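# Install camshaft into engine case with timed gear mesh

## Task

Put the camshaft into the freestanding engine case: push its shaft fully home in the open bearing on the case's front, with its large gear engaged with the small crank gear in correct timing, so that when the gears rotate the small gear's marked tooth enters one of the two marked gaps on the large gear; the case must be left standing upright.

## Robot and tools

Robot and frames. Two arms, left_arm and right_arm, each with a two-finger gripper. The scene frame has its origin at table-top height midway between the nominal arm bases, +z up, +x out over the table, and left_arm on the +y side. Arm names do not match image sides. The calibrated bases sit at left_arm (-0.045, +0.306, +0.002) m, quat_wxyz (+1.000, 0, 0, -0.024), and right_arm (+0.005, -0.240, +0.013) m, quat_wxyz (+1.000, 0, 0, +0.030). Each arm reports its hand pose, velocities, targets and wrist-camera pose in its own base frame; the table and the fixed camera use the scene frame. A gripper's fingers point along its +z axis and open and close along its y axis; end_effector_position is the point between the pads, just under 1 cm behind the tips. Reported positions can be off by a few cm, more at long reach.

Cameras: cam_high (fixed, on a stand behind the arms), cam_left_wrist, cam_right_wrist, all 672x504.

execute_actions(actions, cameras). actions is a list of actions; each action is a list of up to 15 rows, one row per 1/30 s step; a short action repeats its last row to fill 15 steps. Every row is a single list of 14 numbers covering both arms, each in -1..1: left dx, dy, dz, rx, ry, rz, opening, then right dx, dy, dz, rx, ry, rz, opening. dx, dy, dz, rx, ry, rz are offsets (not poses) from that arm's Hand target as it stood when the action began, along that arm's base axes; every row of an action counts from that same start, so sending the same offset again moves further. Scale: 1.0 = 0.6 m for dx..dz and 180 degrees for rotation. rx, ry, rz form one rotation vector, turning about the Hand target position. A translation longer than 1.0 is shortened along its direction. Six zeros re-request the current Hand target. opening is absolute, not an offset: +1 fully open (about 87 mm between pads), +0.5 about 69 mm, 0 about 43 mm, -0.5 about 18 mm, -1 closed. Images come back only when actions is empty or cameras names them (["all"] for every camera, [] for none). An unknown camera name invalidates the call.

move(target, speed, blend, opening_speed, blocking, cameras). target is one 14-number row as above, or a list of up to 15 such rows; every row is an offset from the Hand targets at the move's start, not from the previous row. speed: path top speed in m/s, 0.002 to 2.9 (default 0.25), rotation capped at twice that in rad/s; one value or one per row. blend: corner rounding in metres per row (0 = stop at each). opening_speed: rate of opening change per second on the -1..1 scale, at least 0.2. blocking=false returns after about 0.5 s while the move continues. A move stops after 10 s even if short. Paths are straight and ignore obstacles and the other arm. The result ends with a move: line giving the ending (done, off_target, moving, held, fault) and any limits (paced = pose clipped, held = steps withheld). done means resting within 10 mm and 2 degrees; it says nothing about contact.

wait(seconds 0 to 10, cameras) lets time pass holding the last commands. stop(cameras) brakes a running move. zoom_image(camera, region [x0, y0, x1, y1] in pixels, at most 504 by 504) enlarges part of the newest image of cam_high, cam_left_wrist or cam_right_wrist. finished_scene(scene) ends the current scene for good; give the current scene number.

Results. Per arm: end_effector_position (m) and end_effector_quat_wxyz in the base frame; Hand target (last commanded pose after clipping, the base for the next offsets); Tool commands; grip_measured on the opening scale; Joint positions (last value is the gripper, 0 closed to 1 open); Joint velocities (may just say within noise); Joint torques in joint order, positive toward larger angle, with offsets and noise, and the first three wrapping sign at ±28 N m; Motor temperatures. execute_actions results also list end_effector_position at sample steps. Joint ranges (rad): waist -2.618..3.054, shoulder 0..3.142, elbow 0..3.142 (straight at 2.901), wrist pitch and yaw -1.571..1.571, wrist roll -2.094..2.094.

Controller behavior. Commanded orientation is clipped to 40 degrees from the measured one each step. Friction and gravity leave the gripper short, low or tilted; tiny moves may not happen or may drift sideways. Check pose after each move, send the missing distance as a new offset, and correct tilt. A blocked arm keeps pressing; relieve it by commanding a target back beyond the gripper. Each call resends every gripper's opening, so repeat the current value to leave a gripper unchanged; 0 means half open, not no change.

Gripping. To hold a part, command an opening about 0.04 below the grip_measured reading at first contact (less margin grips more gently). Readings may be off by about 1 mm. Pad force is roughly 20 N; fast closing squeezes harder.

Avoid: collisions or pressing between the arms (grippers, housings and wrist cameras are not protected by the clearance check), closing on the other arm's fingers, paths near an arm's own base, fast impacts or hard presses on the case or table, dropping or releasing moving parts, anything falling or left off the table, tipping the case, strain on wrist-camera cables. Loose objects may be nudged by occasional disturbances. Motors heat when holding loads, reaching far or pushing: MOTOR HOT appears at 75 °C, at 90 °C the arm folds and stays idle, at 100 °C it collapses.

Each tool is called after ">>>" as a command line: name --argument value for each argument, lists and objects as JSON in quotes; but a table of rows of numbers goes row by row, as --pt "numbers of a row", without its own name.

## Session

>>> execute_actions --actions '[]'

Scene clock: 0.00 s.
left_arm: end_effector_position=(+0.3690, +0.0342, +0.0896) grip_measured=+0.998 end_effector_quat_wxyz=(+0.675, -0.122, +0.728, +0.012) | right_arm: end_effector_position=(+0.3693, -0.0262, +0.0922) grip_measured=+0.968 end_effector_quat_wxyz=(+0.684, +0.075, +0.724, -0.054)
Joint positions: left_arm=[0.045 1.537 0.199 1.249 -0.138 -0.161 0.999] | right_arm=[0.02 1.569 0.191 1.318 0.201 0.037 0.984]
Joint velocities: within noise
Joint torques (N m): no reading
Motor temperatures (°C): left_arm=[25 30 34 34 30 26 25] | right_arm=[26 39 35 40 28 27 32]
Heat: left arm: 34 °C; right arm: 40 °C.
Hand target: left_arm +0.3707, +0.0344, +0.0934; +0.679, -0.122, +0.724, +0.012 | right_arm +0.3715, -0.0262, +0.0978; +0.690, +0.076, +0.718, -0.053
Tool commands: left_gripper/opening=+1.0 right_gripper/opening=+1.0

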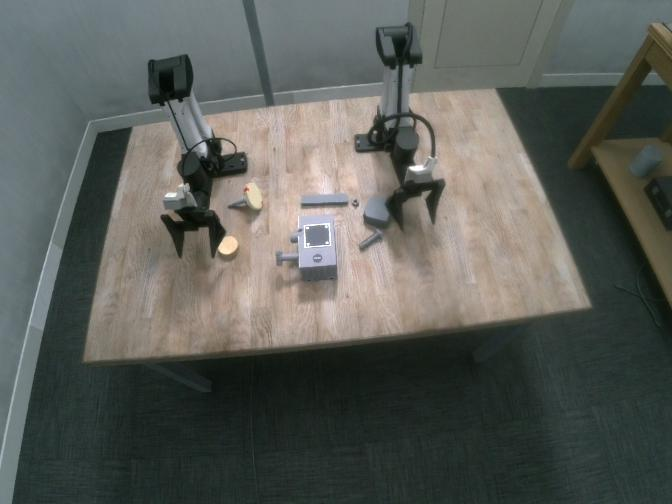

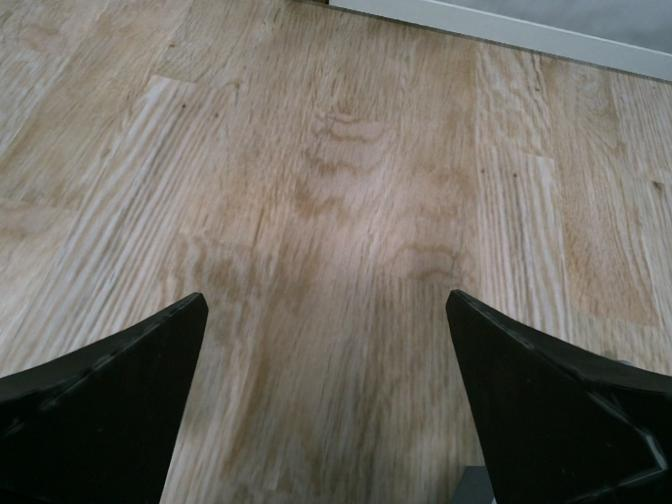

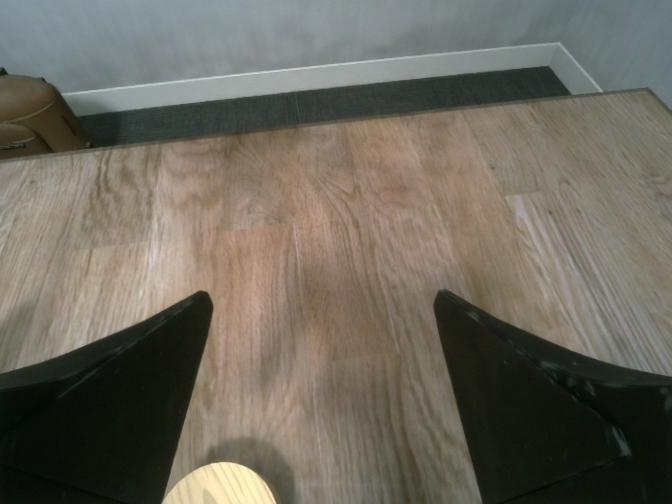

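>>> zoom_image --camera "cam_high" --region '[210, 160, 430, 310]'

>>> zoom_image --camera "cam_high" --region '[270, 205, 350, 285]'

>>> zoom_image --camera "cam_high" --region '[220, 170, 280, 270]'

Scaled by 2.291 from the camera's 672x504 image, which has a finer 960x720 frame.

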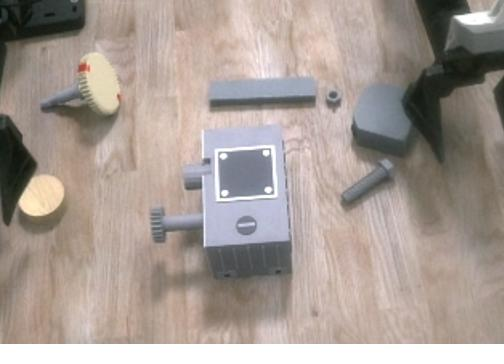

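Scaled by 6.300 from the camera's 672x504 image, which has a finer 960x720 frame.

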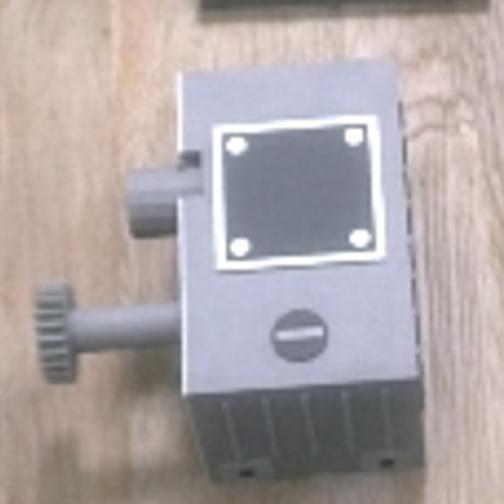

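Scaled by 5.040 from the camera's 672x504 image, which has a finer 960x720 frame.

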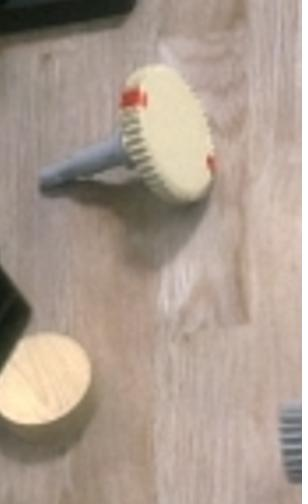

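>>> move --target '[0,0,0,0,0,0,1,-0.2525,0.21,0.254,0.037,0.486,0.0535,1]' --cameras '["all"]' --speed 0.3

Scene clock: 71.57 s.
left_arm: end_effector_position=(+0.3690, +0.0342, +0.0896) grip_measured=+0.998 end_effector_quat_wxyz=(+0.675, -0.122, +0.728, +0.012) | right_arm: end_effector_position=(+0.2219, +0.0975, +0.2419) grip_measured=+0.968 end_effector_quat_wxyz=(+0.122, -0.001, +0.991, +0.048)
Joint positions: left_arm=[0.045 1.537 0.199 1.249 -0.138 -0.161 0.999] | right_arm=[0.35 1.462 1.705 -1.55 -0.007 0.349 0.984]
Joint torques (N m): left_arm=[-0.28 -4.14 5.96 2.23 0.01 -0.07] | right_arm=[0.61 -5.08 6.09 0.63 -0.04 0.04]
Motor temperatures (°C): left_arm=[24 31 35 45 28 26 25] | right_arm=[26 39 36 44 28 27 31]
Heat: left arm: 45 °C; right arm: 44 °C.
Hand target: left_arm +0.3707, +0.0344, +0.0934; +0.679, -0.122, +0.724, +0.012 | right_arm +0.2200, +0.0997, +0.2501; +0.000, -0.001, +1.000, +0.000
Off the commanded pose: left_arm 0.004 m, 1 deg | right_arm 0.009 m, 15 deg.
joint sent to its limit (right arm) — joint 4 (wrist pitch), lower limit. The joint targets are off in orientation, not in position.
move: off_target (right_arm)

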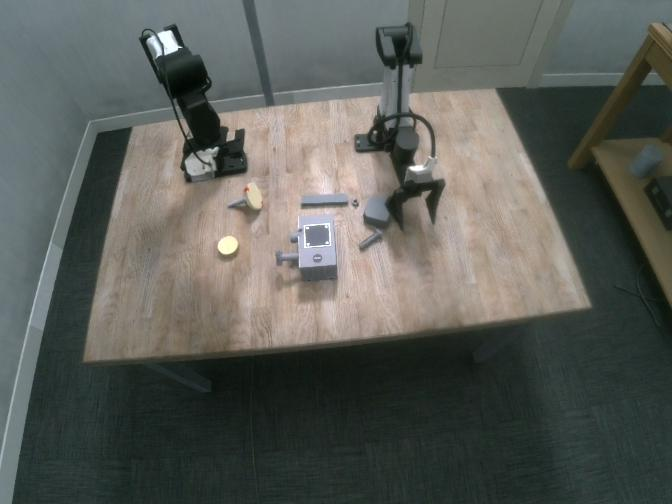

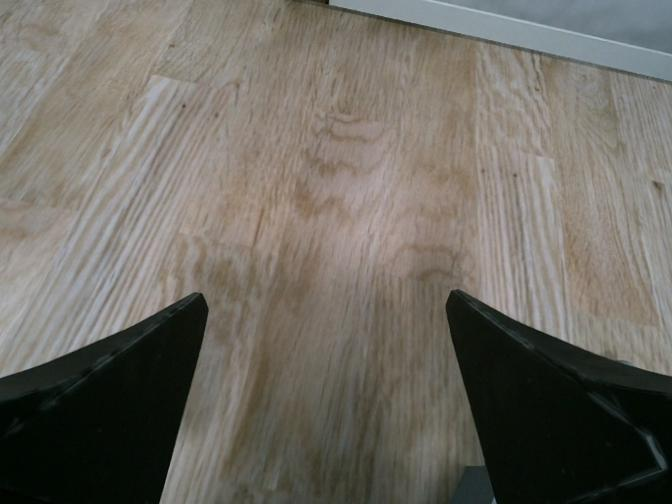

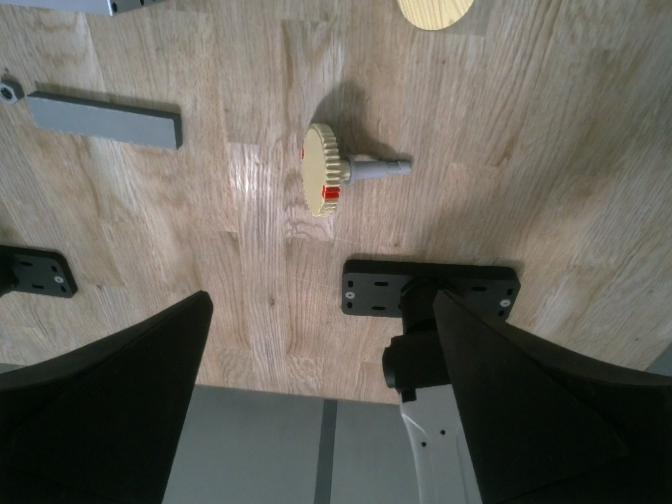

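>>> move --target '[0,0,0,0,0,0,1,0.1333,0.0,0.0,0,0,0,1]' --cameras '["cam_right_wrist"]' --speed 0.3

>>> move --target '[0,0,0,0,0,0,1,0.0,0.1333,0.0,0,0,0,1]' --cameras '["cam_right_wrist"]' --speed 0.3

Scene clock: 86.90 s.
left_arm: end_effector_position=(+0.3690, +0.0342, +0.0896) grip_measured=+0.998 end_effector_quat_wxyz=(+0.675, -0.122, +0.728, +0.012) | right_arm: end_effector_position=(+0.2956, +0.1003, +0.2436) grip_measured=+0.968 end_effector_quat_wxyz=(+0.127, +0.004, +0.991, +0.044)
Joint positions: left_arm=[0.045 1.537 0.199 1.249 -0.138 -0.161 0.999] | right_arm=[0.281 1.732 1.991 -1.56 -0.014 0.291 0.984]
Joint torques (N m): left_arm=[-0.28 -4.12 5.96 2.23 0.01 -0.08] | right_arm=[-0.27 -6.22 6.54 0.73 0.03 -0.11]
Heat: left arm: 46 °C; right arm: 41 °C.
Hand target: left_arm +0.3707, +0.0344, +0.0934; +0.679, -0.122, +0.724, +0.012 | right_arm +0.3000, +0.0998, +0.2501; +0.000, +0.000, +1.000, +0.000
Off the commanded pose: left_arm 0.004 m, 1 deg | right_arm 0.008 m, 15 deg.
joint read past its limit (right arm) — joint 4 (wrist pitch), lower limit.
joint sent to its limit (right arm) — joint 4 (wrist pitch), lower limit. The joint targets are off in orientation, not in position.
move: off_target (right_arm)
Images, in order (width x height): cam_right_wrist 672x504.

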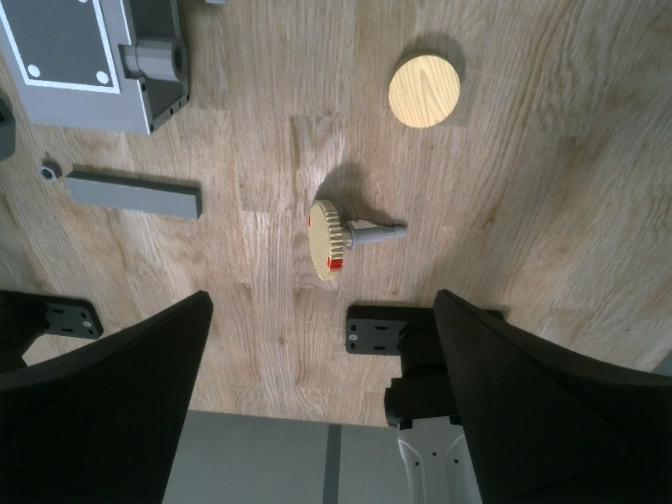

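Scene clock: 88.17 s.
left_arm: end_effector_position=(+0.3690, +0.0342, +0.0896) grip_measured=+0.998 end_effector_quat_wxyz=(+0.675, -0.122, +0.728, +0.012) | right_arm: end_effector_position=(+0.2968, +0.1759, +0.2445) grip_measured=+0.968 end_effector_quat_wxyz=(+0.126, +0.002, +0.989, +0.071)
Joint positions: left_arm=[0.045 1.537 0.199 1.249 -0.138 -0.161 0.999] | right_arm=[0.474 1.837 2.118 -1.561 -0.011 0.479 0.984]
Joint torques (N m): left_arm=[-0.29 -4.12 5.94 2.22 0.01 -0.07] | right_arm=[0.29 -6.74 6.49 0.77 -0.02 0]
Heat: left arm: 46 °C; right arm: 41 °C.
Hand target: left_arm +0.3707, +0.0344, +0.0934; +0.679, -0.122, +0.724, +0.012 | right_arm +0.3000, +0.1798, +0.2502; +0.000, -0.001, +1.000, +0.000
Off the commanded pose: left_arm 0.004 m, 1 deg | right_arm 0.008 m, 17 deg.
joint read past its limit (right arm) — joint 4 (wrist pitch), lower limit.
joint sent to its limit (right arm) — joint 4 (wrist pitch), lower limit. The joint targets are off in orientation, not in position.
move: off_target (right_arm)
Images, in order (width x height): cam_right_wrist 672x504.

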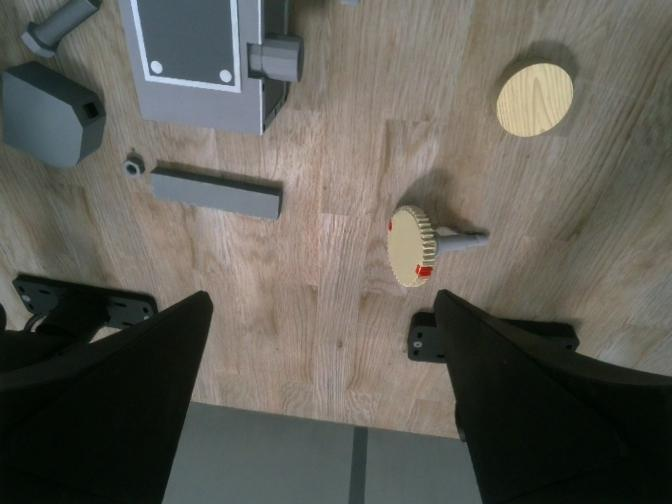

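>>> move --target '[0,0,0,0,0,0,1,0.05,-0.2167,-0.08,0.323,-0.421,0.323,1]' --cameras '["all"]' --speed 0.3

Scene clock: 165.10 s.
left_arm: end_effector_position=(+0.3690, +0.0342, +0.0896) grip_measured=+0.998 end_effector_quat_wxyz=(+0.675, -0.122, +0.728, +0.012) | right_arm: end_effector_position=(+0.3327, +0.0506, +0.2046) grip_measured=+0.968 end_effector_quat_wxyz=(+0.591, -0.396, +0.588, +0.386)
Joint positions: left_arm=[0.045 1.537 0.199 1.249 -0.138 -0.161 0.999] | right_arm=[-0.397 1.523 1.023 -0.577 -1.565 -1.092 0.984]
Joint torques (N m): left_arm=[-0.28 -4.14 5.96 2.23 0.01 -0.08] | right_arm=[-0.29 -4.96 4.07 0.69 -0.7 -0.12]
Motor temperatures (°C): left_arm=[24 31 35 48 28 25 25] | right_arm=[26 39 40 38 28 26 30]
Heat: left arm: 48 °C; right arm: 40 °C.
Hand target: left_arm +0.3707, +0.0344, +0.0934; +0.679, -0.122, +0.724, +0.012 | right_arm +0.3299, +0.0498, +0.2021; +0.561, -0.431, +0.560, +0.431
Off the commanded pose: left_arm 0.004 m, 1 deg | right_arm 0.004 m, 8 deg.
joint sent to its limit (right arm) — joint 5 (wrist yaw), lower limit. The joint targets are off in orientation, not in position.
move: off_target (right_arm)

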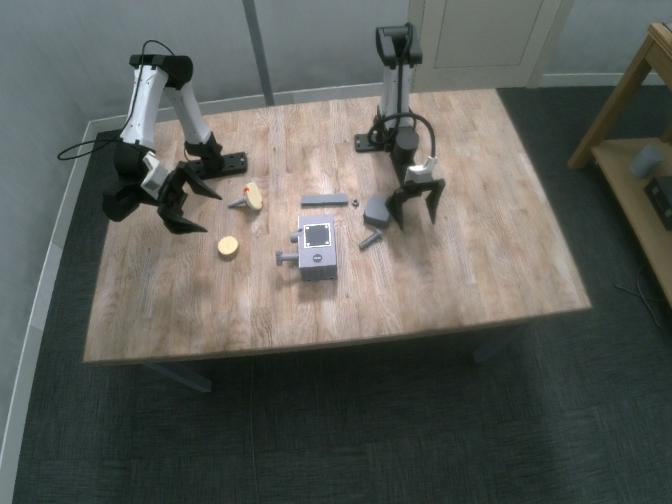

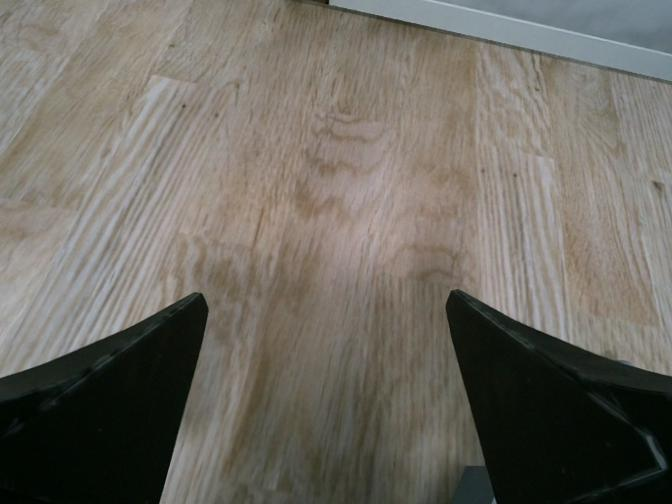

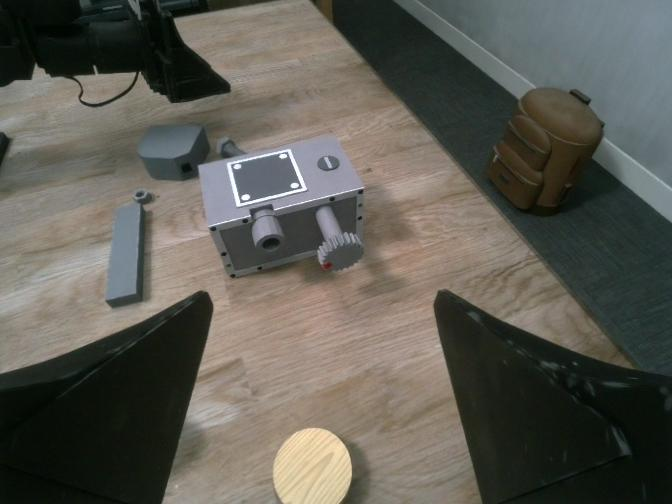

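>>> zoom_image --camera "cam_right_wrist" --region '[190, 125, 380, 285]'

Scaled by 2.653 from the camera's 672x504 image, which has a finer 960x720 frame.

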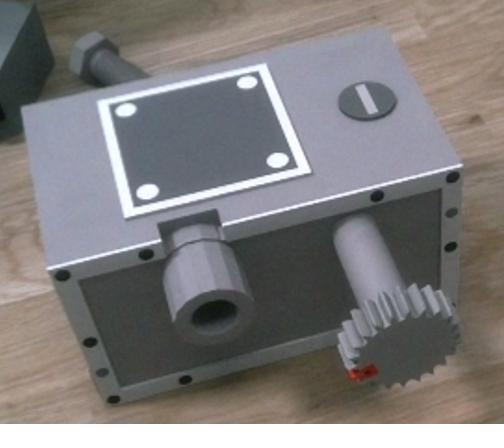

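>>> move --target '[0,0,0,0,0,0,1,-0.2,0.033,-0.05,-0.2176,0.4652,-0.2175,1]' --cameras '["cam_high","cam_right_wrist"]' --speed 0.3

Scene clock: 254.23 s.
left_arm: end_effector_position=(+0.3690, +0.0342, +0.0896) grip_measured=+0.998 end_effector_quat_wxyz=(+0.675, -0.122, +0.728, +0.012) | right_arm: end_effector_position=(+0.2071, +0.0692, +0.1673) grip_measured=+0.968 end_effector_quat_wxyz=(-0.003, +0.001, +0.976, +0.220)
Joint positions: left_arm=[0.045 1.537 0.199 1.249 -0.138 -0.161 0.999] | right_arm=[-0.024 1.494 1.344 -1.438 -0.442 -0.025 0.984]
Joint torques (N m): left_arm=[-0.28 -4.14 5.96 2.23 0.01 -0.08] | right_arm=[0.79 -4.1 6.84 0.11 -0.15 0]
Heat: left arm: 50 °C; right arm: 37 °C.
Hand target: left_arm +0.3707, +0.0344, +0.0934; +0.679, -0.122, +0.724, +0.012 | right_arm +0.2100, +0.0696, +0.1721; +0.000, +0.000, +0.976, +0.216
Off the commanded pose: left_arm 0.004 m, 1 deg | right_arm 0.006 m, 1 deg.
move: done
Images, in order (width x height): cam_high 672x504, cam_right_wrist 672x504.

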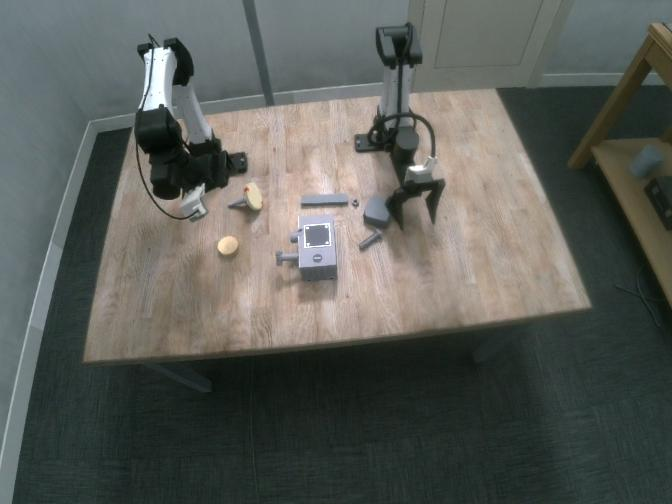

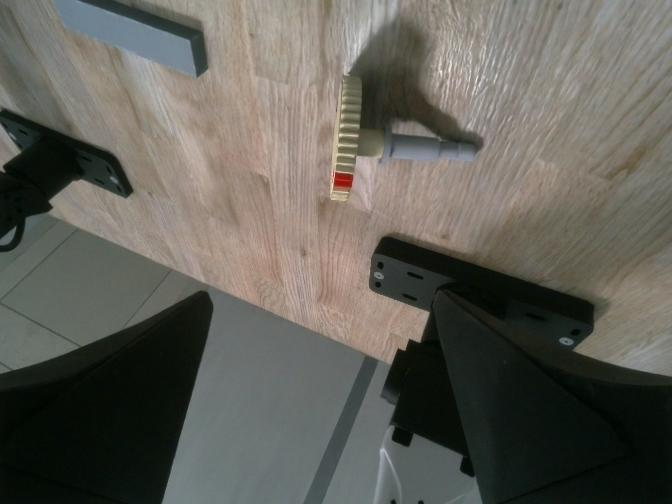

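>>> move --target '[0,0,0,0,0,0,1,0.02,0.02,-0.0817,0,0.014,-0.030,0.3]' --cameras '["cam_right_wrist"]' --speed 0.2

Scene clock: 273.73 s.
left_arm: end_effector_position=(+0.3690, +0.0342, +0.0896) grip_measured=+0.998 end_effector_quat_wxyz=(+0.675, -0.122, +0.728, +0.012) | right_arm: end_effector_position=(+0.2208, +0.0807, +0.1272) grip_measured=+0.300 end_effector_quat_wxyz=(-0.012, +0.052, +0.974, +0.219)
Joint positions: left_arm=[0.045 1.537 0.199 1.249 -0.138 -0.161 0.999] | right_arm=[0.007 1.536 1.219 -1.252 -0.442 0.113 0.65]
Joint torques (N m): left_arm=[-0.27 -4.12 5.94 2.23 0.01 -0.08] | right_arm=[0.94 -4.83 3.88 0.46 -0.15 -0.01]
Heat: left arm: 51 °C; right arm: 39 °C.
Hand target: left_arm +0.3707, +0.0344, +0.0934; +0.679, -0.122, +0.724, +0.012 | right_arm +0.2220, +0.0815, +0.1231; -0.011, +0.051, +0.975, +0.215
Off the commanded pose: left_arm 0.004 m, 1 deg | right_arm 0.004 m, 0 deg.
move: done
Images, in order (width x height): cam_right_wrist 672x504.

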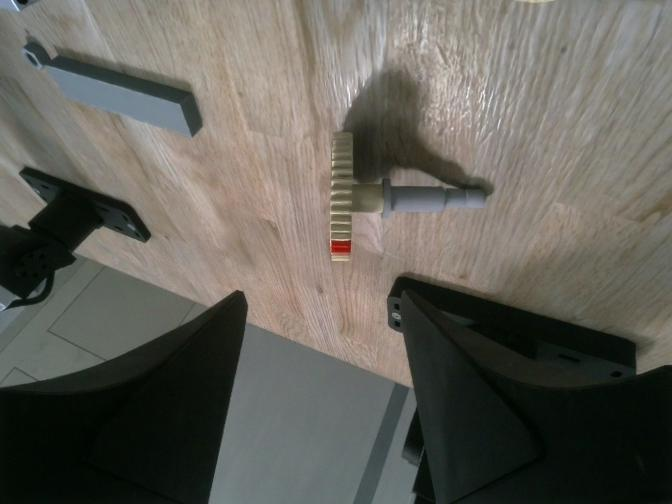

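>>> move --target '[0,0,0,0,0,0,1,-0.03,0.009,-0.051,0,0,0,0.3]' --cameras '["cam_right_wrist"]' --speed 0.2

Scene clock: 284.73 s.
left_arm: end_effector_position=(+0.3690, +0.0342, +0.0896) grip_measured=+0.998 end_effector_quat_wxyz=(+0.675, -0.122, +0.728, +0.012) | right_arm: end_effector_position=(+0.2031, +0.0864, +0.0926) grip_measured=+0.300 end_effector_quat_wxyz=(-0.023, +0.054, +0.974, +0.218)
Joint positions: left_arm=[0.045 1.537 0.199 1.249 -0.138 -0.161 0.999] | right_arm=[0.031 1.506 1.048 -1.122 -0.441 0.139 0.65]
Joint torques (N m): left_arm=[-0.28 -4.12 5.96 2.23 0.01 -0.08] | right_arm=[0.83 -6.56 3.71 0.4 -0.15 -0.03]
Heat: left arm: 51 °C; right arm: 38 °C.
Hand target: left_arm +0.3707, +0.0344, +0.0934; +0.679, -0.122, +0.724, +0.012 | right_arm +0.2040, +0.0870, +0.0925; -0.011, +0.050, +0.975, +0.215
Off the commanded pose: left_arm 0.004 m, 1 deg | right_arm 0.001 m, 1 deg.
move: done
Images, in order (width x height): cam_right_wrist 672x504.

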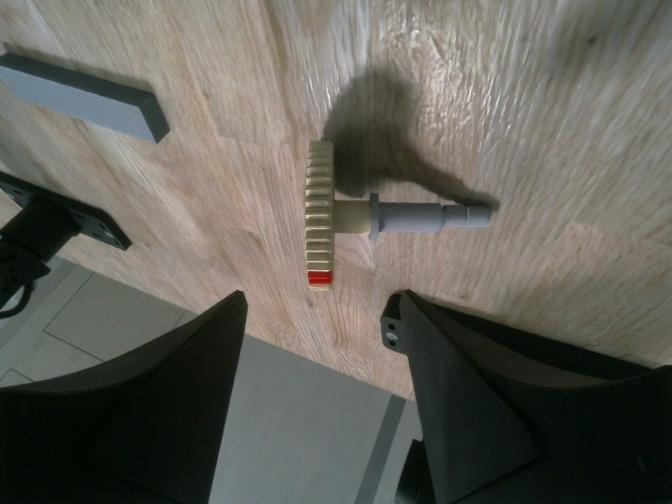

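>>> move --target '[0,0,0,0,0,0,1,-0.013,0.024,-0.050,0,0,0,0.3]' --cameras '["cam_right_wrist","cam_high"]' --speed 0.15

Scene clock: 292.53 s.
left_arm: end_effector_position=(+0.3690, +0.0342, +0.0896) grip_measured=+0.998 end_effector_quat_wxyz=(+0.675, -0.122, +0.728, +0.012) | right_arm: end_effector_position=(+0.1950, +0.1009, +0.0628) grip_measured=+0.300 end_effector_quat_wxyz=(-0.023, +0.054, +0.974, +0.217)
Joint positions: left_arm=[0.045 1.537 0.199 1.249 -0.138 -0.161 0.999] | right_arm=[0.092 1.502 0.921 -0.97 -0.44 0.207 0.65]
Joint torques (N m): left_arm=[-0.28 -4.12 5.94 2.23 0.01 -0.07] | right_arm=[0.85 -6.27 3.64 0.48 -0.13 -0.03]
Heat: left arm: 51 °C; right arm: 38 °C.
Hand target: left_arm +0.3707, +0.0344, +0.0934; +0.679, -0.122, +0.724, +0.012 | right_arm +0.1962, +0.1014, +0.0625; -0.011, +0.050, +0.975, +0.215
Off the commanded pose: left_arm 0.004 m, 1 deg | right_arm 0.001 m, 1 deg.
move: done
Images, in order (width x height): cam_high 672x504, cam_right_wrist 672x504.

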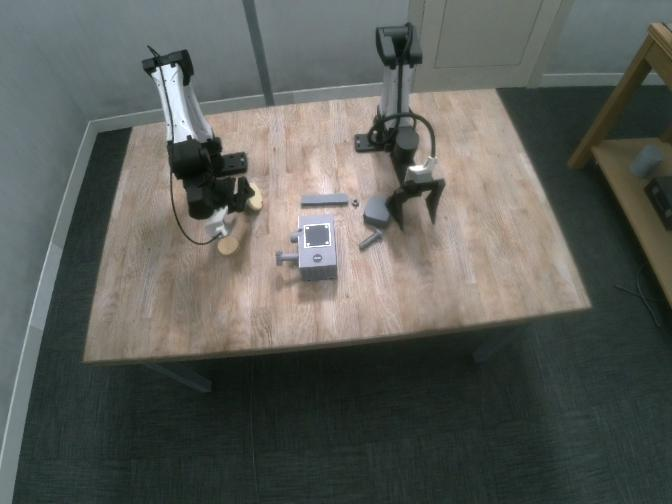

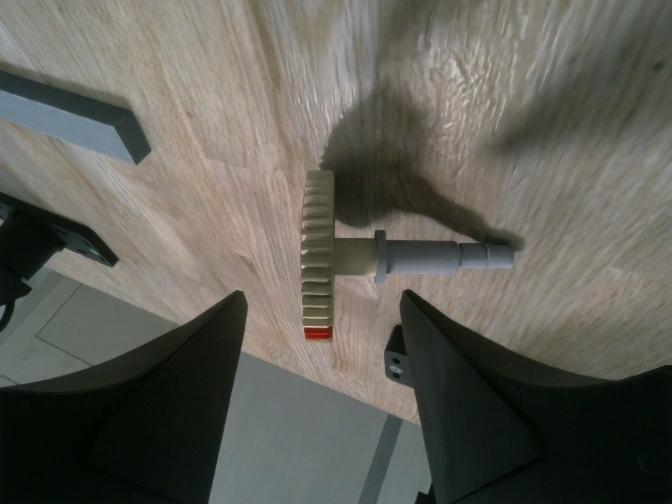

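>>> move --target '[0,0,0,0,0,0,1,-0.015,0.0157,-0.028,0,0,0,0.3]' --cameras '["cam_right_wrist"]' --speed 0.1

Scene clock: 303.70 s.
left_arm: end_effector_position=(+0.3690, +0.0342, +0.0896) grip_measured=+0.998 end_effector_quat_wxyz=(+0.675, -0.122, +0.728, +0.012) | right_arm: end_effector_position=(+0.1856, +0.1102, +0.0458) grip_measured=+0.300 end_effector_quat_wxyz=(-0.024, +0.054, +0.974, +0.217)
Joint positions: left_arm=[0.045 1.537 0.199 1.249 -0.138 -0.161 0.999] | right_arm=[0.136 1.491 0.839 -0.88 -0.438 0.255 0.65]
Joint torques (N m): left_arm=[-0.29 -4.14 5.96 2.23 0.01 -0.07] | right_arm=[0.84 -6.11 3.6 0.54 -0.12 -0.02]
Heat: left arm: 51 °C; right arm: 37 °C.
Hand target: left_arm +0.3707, +0.0344, +0.0934; +0.679, -0.122, +0.724, +0.012 | right_arm +0.1872, +0.1108, +0.0457; -0.011, +0.050, +0.975, +0.215
Off the commanded pose: left_arm 0.004 m, 1 deg | right_arm 0.002 m, 2 deg.
move: done
Images, in order (width x height): cam_right_wrist 672x504.

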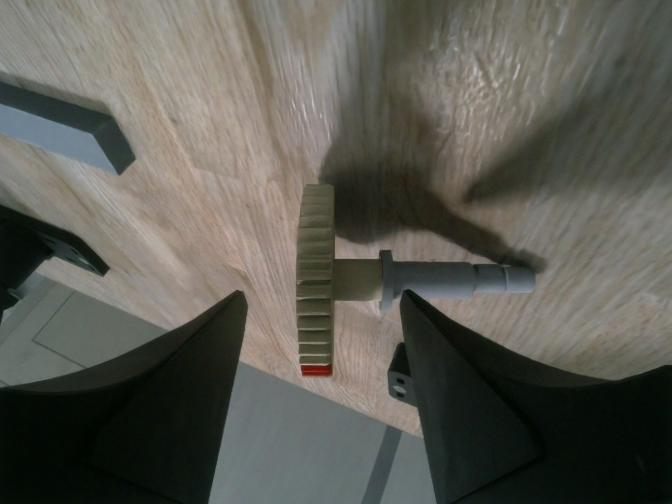

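>>> move --pt "0 0 0 0 0 0 1 -0.01 0.004 0.002 0 0 0 0.3" --pt "0 0 0 0 0 0 1 -0.01 0.004 0.002 0 0 0 -0.8" --cameras '["cam_right_wrist"]' --speed 0.1 --opening_speed 0.6

Scene clock: 315.23 s.
left_arm: end_effector_position=(+0.3690, +0.0342, +0.0896) grip_measured=+0.998 end_effector_quat_wxyz=(+0.675, -0.122, +0.728, +0.012) | right_arm: end_effector_position=(+0.1810, +0.1128, +0.0474) grip_measured=-0.658 end_effector_quat_wxyz=(-0.020, +0.055, +0.974, +0.217)
Joint positions: left_arm=[0.045 1.537 0.199 1.249 -0.138 -0.161 0.999] | right_arm=[0.15 1.462 0.821 -0.877 -0.436 0.276 0.171]
Joint torques (N m): left_arm=[-0.29 -4.14 5.96 2.23 0.01 -0.07] | right_arm=[0.9 -5.68 3.63 0.5 -0.14 -0.06]
Heat: left arm: 51 °C; right arm: 37 °C.
Hand target: left_arm +0.3707, +0.0344, +0.0934; +0.679, -0.122, +0.724, +0.012 | right_arm +0.1812, +0.1132, +0.0469; -0.011, +0.050, +0.975, +0.215
Off the commanded pose: left_arm 0.004 m, 1 deg | right_arm 0.001 m, 1 deg.
move: done
Images, in order (width x height): cam_right_wrist 672x504.

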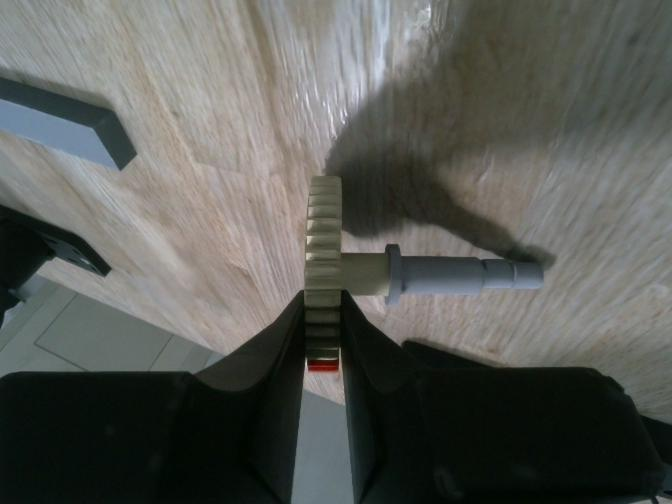

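>>> move --pt "0 0 0 0 0 0 1 0 0 0.1167 0 0 0 -0.8" --pt "0 0 0 0 0 0 1 0.08 -0.03 0.122 0.031 0.025 -0.4457 -0.8" --cameras '["cam_right_wrist","cam_high"]' --speed 0.2 --blend 0.03

>>> zoom_image --camera "cam_high" --region '[180, 140, 320, 280]'

Scene clock: 376.70 s.
left_arm: end_effector_position=(+0.3690, +0.0342, +0.0896) grip_measured=+0.998 end_effector_quat_wxyz=(+0.675, -0.122, +0.728, +0.012) | right_arm: end_effector_position=(+0.2243, +0.0929, +0.1167) grip_measured=-0.658 end_effector_quat_wxyz=(+0.083, +0.676, +0.705, +0.198)
Joint positions: left_arm=[0.045 1.537 0.199 1.249 -0.138 -0.161 0.999] | right_arm=[0.14 1.007 0.77 -0.914 -0.112 1.693 0.171]
Joint torques (N m): left_arm=[-0.28 -4.14 5.96 2.23 0.01 -0.07] | right_arm=[0.88 -2.61 4.62 1.18 0.01 0.03]
Motor temperatures (°C): left_arm=[24 30 34 52 27 25 24] | right_arm=[25 36 36 33 27 26 30]
Heat: left arm: 52 °C; right arm: 36 °C.
Hand target: left_arm +0.3707, +0.0344, +0.0934; +0.679, -0.122, +0.724, +0.012 | right_arm +0.2292, +0.0952, +0.1201; +0.093, +0.674, +0.702, +0.213
Off the commanded pose: left_arm 0.004 m, 1 deg | right_arm 0.006 m, 2 deg.
move: done
Images, in order (width x height): cam_high 672x504, cam_right_wrist 672x504.

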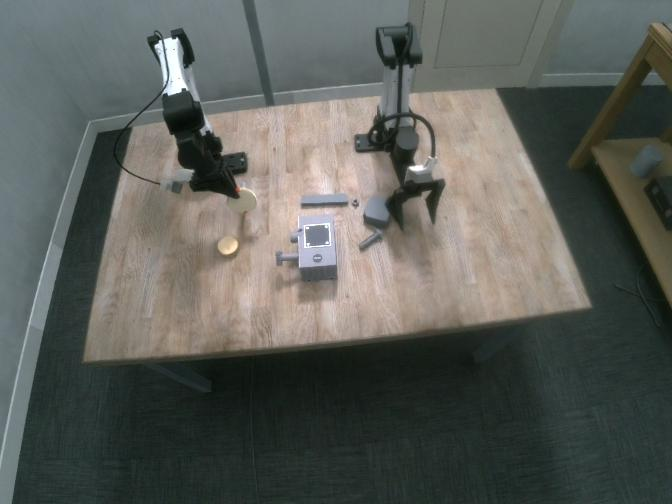

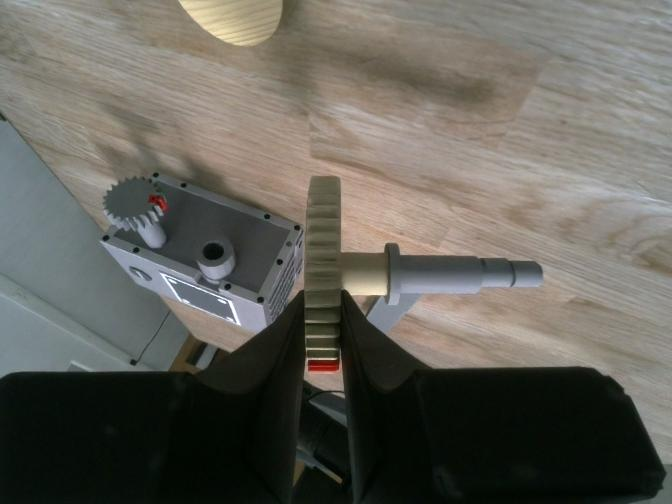

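Scaled by 3.600 from the camera's 672x504 image, which has a finer 960x720 frame.

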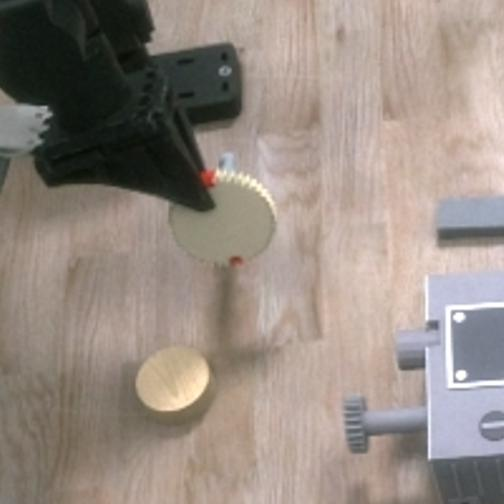

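>>> zoom_image --camera "cam_right_wrist" --region '[230, 160, 430, 400]'

>>> zoom_image --camera "cam_high" --region '[215, 175, 275, 225]'

>>> zoom_image --camera "cam_right_wrist" --region '[90, 160, 310, 340]'

Scaled by 2.100 from the camera's 672x504 image, which has a finer 960x720 frame.

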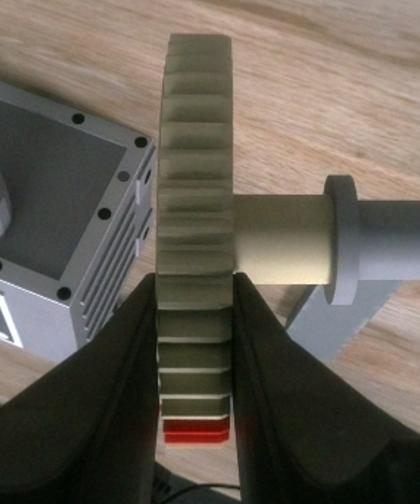

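Scaled by 8.400 from the camera's 672x504 image, which has a finer 960x720 frame.

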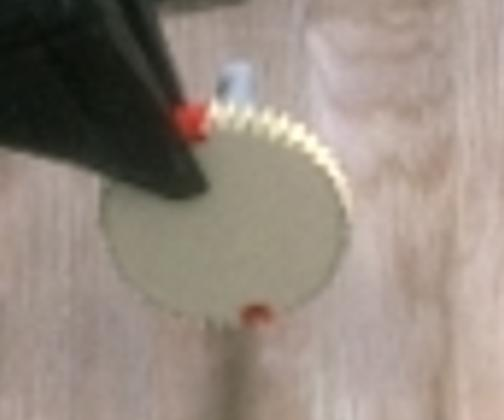

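Scaled by 2.291 from the camera's 672x504 image, which has a finer 960x720 frame.

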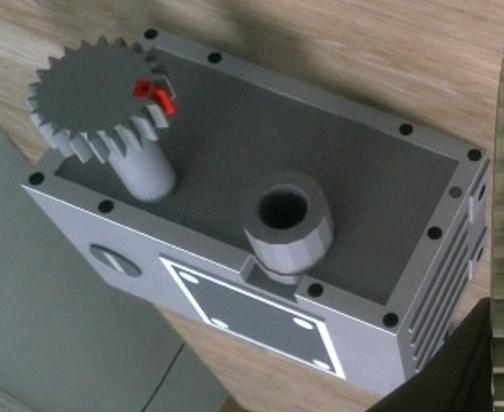

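>>> move --target '[0,0,0,0,0,0,1,0,0,-0.1183,0,0,0,-0.8]' --cameras '["cam_right_wrist","cam_high"]' --speed 0.1

>>> zoom_image --camera "cam_high" --region '[180, 140, 280, 240]'

Scene clock: 432.87 s.
left_arm: end_effector_position=(+0.3690, +0.0342, +0.0896) grip_measured=+0.998 end_effector_quat_wxyz=(+0.675, -0.122, +0.728, +0.012) | right_arm: end_effector_position=(+0.2258, +0.0934, +0.0503) grip_measured=-0.659 end_effector_quat_wxyz=(+0.088, +0.675, +0.703, +0.207)
Joint positions: left_arm=[0.045 1.537 0.199 1.249 -0.138 -0.161 0.999] | right_arm=[0.14 1.042 0.509 -0.598 -0.114 1.695 0.17]
Joint torques (N m): left_arm=[-0.28 -4.14 5.96 2.23 0.01 -0.07] | right_arm=[0.94 -1.05 4.34 1.21 0.07 0.01]
Heat: left arm: 53 °C; right arm: 35 °C.
Hand target: left_arm +0.3707, +0.0344, +0.0934; +0.679, -0.122, +0.724, +0.012 | right_arm +0.2292, +0.0952, +0.0491; +0.093, +0.674, +0.702, +0.213
Off the commanded pose: left_arm 0.004 m, 1 deg | right_arm 0.004 m, 1 deg.
move: done
Images, in order (width x height): cam_high 672x504, cam_right_wrist 672x504.

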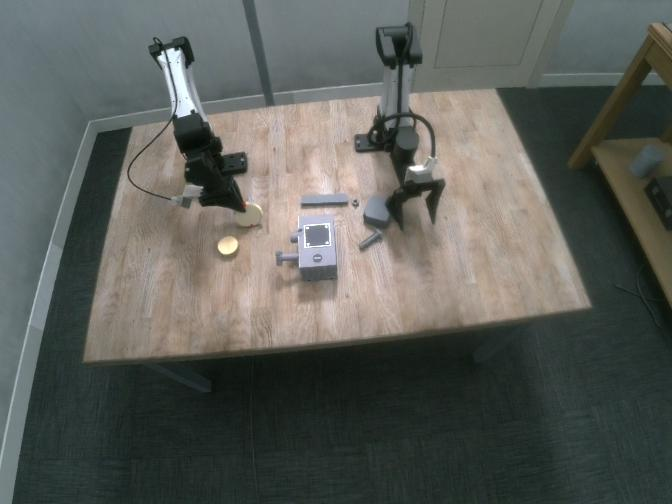

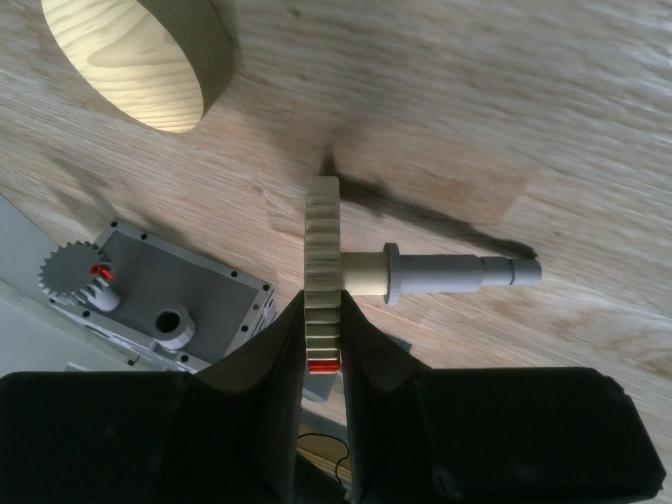

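Scaled by 5.040 from the camera's 672x504 image, which has a finer 960x720 frame.

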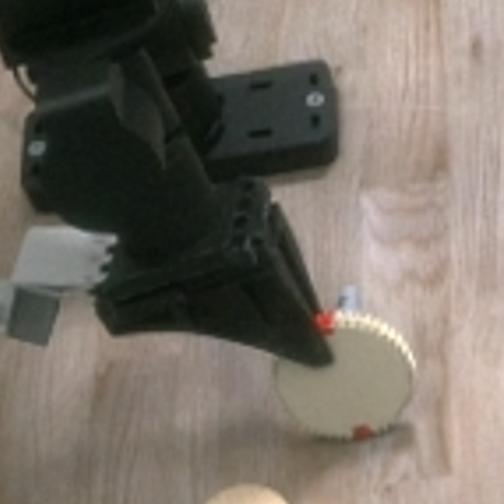

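>>> move --target '[0,0,0,0,0,0,1,0,0,-0.0055,0,0,0,-0.8]' --cameras '["cam_right_wrist"]' --speed 0.05

Scene clock: 440.90 s.
left_arm: end_effector_position=(+0.3690, +0.0342, +0.0896) grip_measured=+0.998 end_effector_quat_wxyz=(+0.675, -0.122, +0.728, +0.012) | right_arm: end_effector_position=(+0.2279, +0.0938, +0.0500) grip_measured=-0.659 end_effector_quat_wxyz=(+0.091, +0.675, +0.701, +0.211)
Joint positions: left_arm=[0.045 1.537 0.199 1.249 -0.138 -0.161 0.999] | right_arm=[0.14 1.042 0.502 -0.58 -0.115 1.698 0.17]
Joint torques (N m): left_arm=[-0.28 -4.12 5.96 2.23 0.01 -0.07] | right_arm=[0.9 -0.5 4.01 1.24 0.07 0]
Heat: left arm: 53 °C; right arm: 36 °C.
Hand target: left_arm +0.3707, +0.0344, +0.0934; +0.679, -0.122, +0.724, +0.012 | right_arm +0.2292, +0.0953, +0.0458; +0.093, +0.674, +0.702, +0.213
Off the commanded pose: left_arm 0.004 m, 1 deg | right_arm 0.005 m, 0 deg.
move: done
Images, in order (width x height): cam_right_wrist 672x504.

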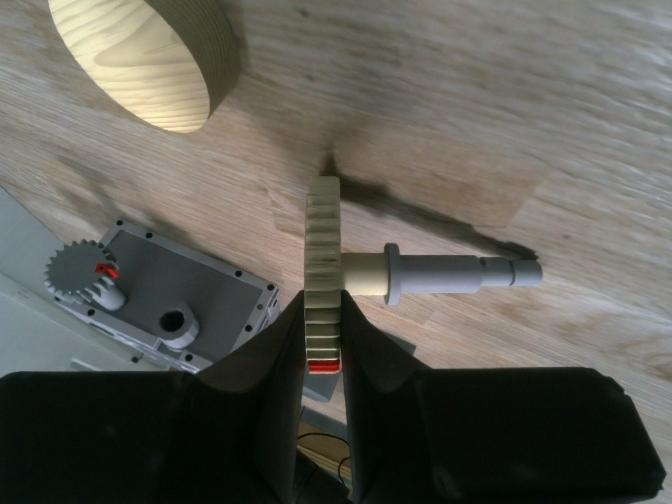

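>>> move --pt "0 0 0 0 0 0 1 0 0 0.005 0 0 0 -0.8" --pt "0 0 0 0 0 0 1 0 0 0.005 0 0 0 0.0" --cameras '["cam_right_wrist"]' --speed 0.05 --opening_speed 0.6

Scene clock: 448.07 s.
left_arm: end_effector_position=(+0.3690, +0.0342, +0.0896) grip_measured=+0.998 end_effector_quat_wxyz=(+0.675, -0.122, +0.728, +0.012) | right_arm: end_effector_position=(+0.2278, +0.0938, +0.0499) grip_measured=+0.000 end_effector_quat_wxyz=(+0.091, +0.675, +0.701, +0.211)
Joint positions: left_arm=[0.045 1.537 0.199 1.249 -0.138 -0.161 0.999] | right_arm=[0.14 1.042 0.501 -0.579 -0.115 1.698 0.5]
Joint torques (N m): left_arm=[-0.28 -4.12 5.94 2.22 0.01 -0.07] | right_arm=[0.92 -0.94 4.77 1.08 0.07 -0.01]
Heat: left arm: 53 °C; right arm: 36 °C.
Hand target: left_arm +0.3707, +0.0344, +0.0934; +0.679, -0.122, +0.724, +0.012 | right_arm +0.2291, +0.0952, +0.0488; +0.093, +0.674, +0.702, +0.213
Off the commanded pose: left_arm 0.004 m, 1 deg | right_arm 0.002 m, 0 deg.
move: done
Images, in order (width x height): cam_right_wrist 672x504.

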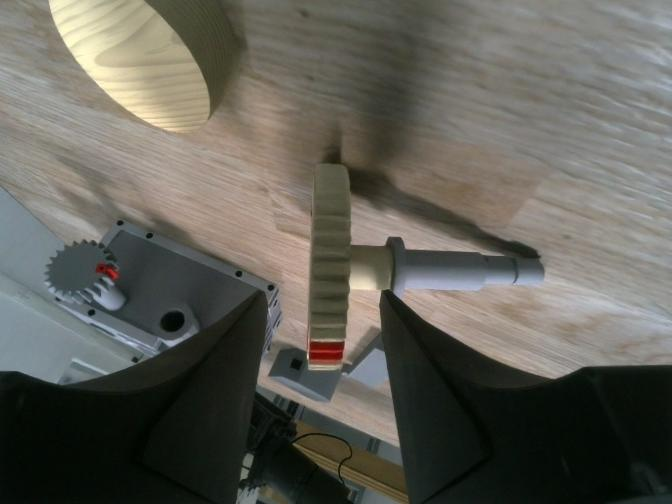

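>>> move --pt "0 0 0 0 0 0 1 -0.048 -0.02 0.103 0 0 0 0.0" --pt "0 0 0 0 0 0 1 -0.032 -0.025 0.185 -0.151 0.066 0.478 0.1" --pt "0 0 0 0 0 0 1 -0.04 0.055 0.09 -0.422 0.0875 0.9024 0.3" --cameras '["cam_right_wrist","cam_high"]' --speed 0.25 --blend 0.01

>>> zoom_image --camera "cam_high" --region '[180, 140, 280, 240]'

Scene clock: 490.50 s.
left_arm: end_effector_position=(+0.3690, +0.0342, +0.0896) grip_measured=+0.998 end_effector_quat_wxyz=(+0.675, -0.122, +0.728, +0.012) | right_arm: end_effector_position=(+0.2041, +0.1273, +0.1040) grip_measured=+0.300 end_effector_quat_wxyz=(-0.024, +0.651, -0.709, +0.269)
Joint positions: left_arm=[0.045 1.537 0.199 1.249 -0.138 -0.161 0.999] | right_arm=[1.01 1.618 1.126 -1.186 0.537 -0.446 0.65]
Joint torques (N m): left_arm=[-0.29 -4.14 5.96 2.23 0.01 -0.08] | right_arm=[0.68 -5.94 3.62 0.25 0.43 -0.08]
Heat: left arm: 53 °C; right arm: 36 °C.
Hand target: left_arm +0.3707, +0.0344, +0.0934; +0.679, -0.122, +0.724, +0.012 | right_arm +0.2051, +0.1283, +0.1028; -0.031, +0.654, -0.706, +0.271
Off the commanded pose: left_arm 0.004 m, 1 deg | right_arm 0.002 m, 1 deg.
move: done; blend cut to 0 m at target 2
Images, in order (width x height): cam_high 672x504, cam_right_wrist 672x504.

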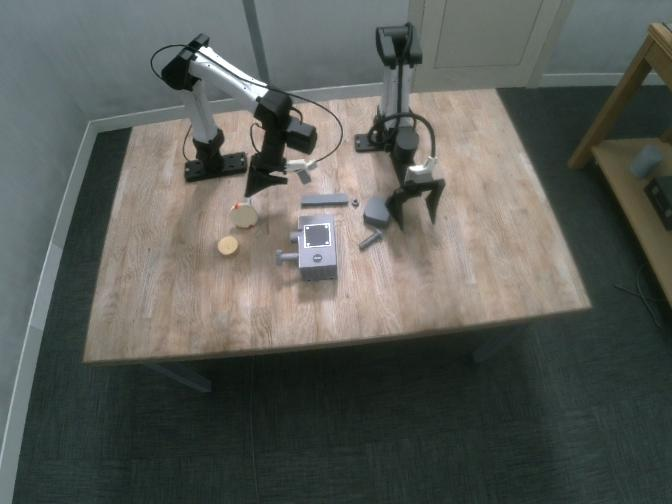

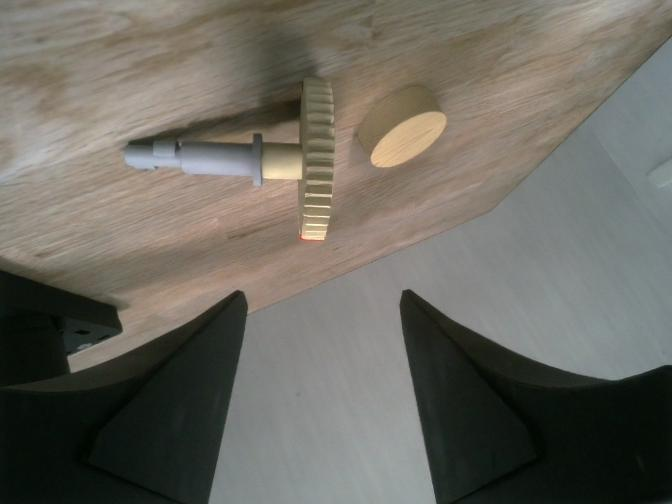

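Scaled by 5.040 from the camera's 672x504 image, which has a finer 960x720 frame.

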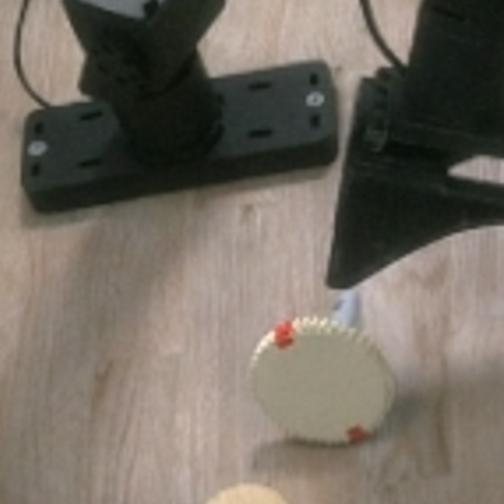

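>>> move --target '[0,0,0,0,0,0,1,0.025,-0.01,-0.072,0,0,0,0.3]' --cameras '["cam_right_wrist"]' --speed 0.12

Scene clock: 509.67 s.
left_arm: end_effector_position=(+0.3690, +0.0342, +0.0896) grip_measured=+0.998 end_effector_quat_wxyz=(+0.675, -0.122, +0.728, +0.012) | right_arm: end_effector_position=(+0.2178, +0.1240, +0.0624) grip_measured=+0.300 end_effector_quat_wxyz=(-0.030, +0.655, -0.706, +0.268)
Joint positions: left_arm=[0.045 1.537 0.199 1.249 -0.138 -0.161 0.999] | right_arm=[0.963 1.667 1.008 -0.974 0.542 -0.514 0.65]
Joint torques (N m): left_arm=[-0.28 -4.14 5.94 2.23 0.01 -0.07] | right_arm=[-0.43 -5.22 3.54 0.31 0.42 -0.07]
Heat: left arm: 53 °C; right arm: 36 °C.
Hand target: left_arm +0.3707, +0.0344, +0.0934; +0.679, -0.122, +0.724, +0.012 | right_arm +0.2202, +0.1222, +0.0596; -0.031, +0.654, -0.706, +0.271
Off the commanded pose: left_arm 0.004 m, 1 deg | right_arm 0.004 m, 0 deg.
move: done
Images, in order (width x height): cam_right_wrist 672x504.

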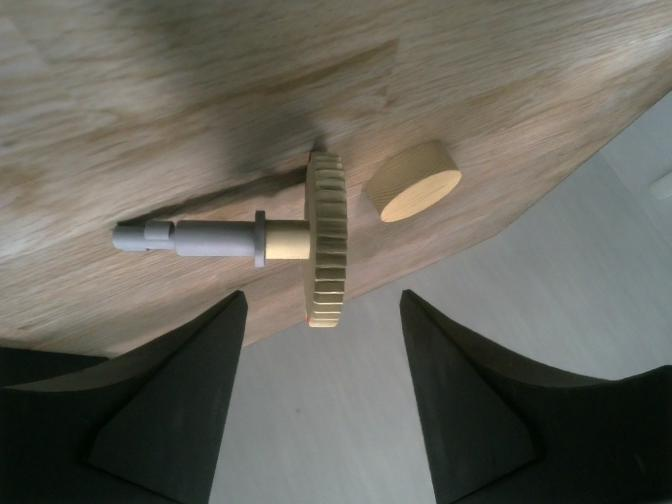

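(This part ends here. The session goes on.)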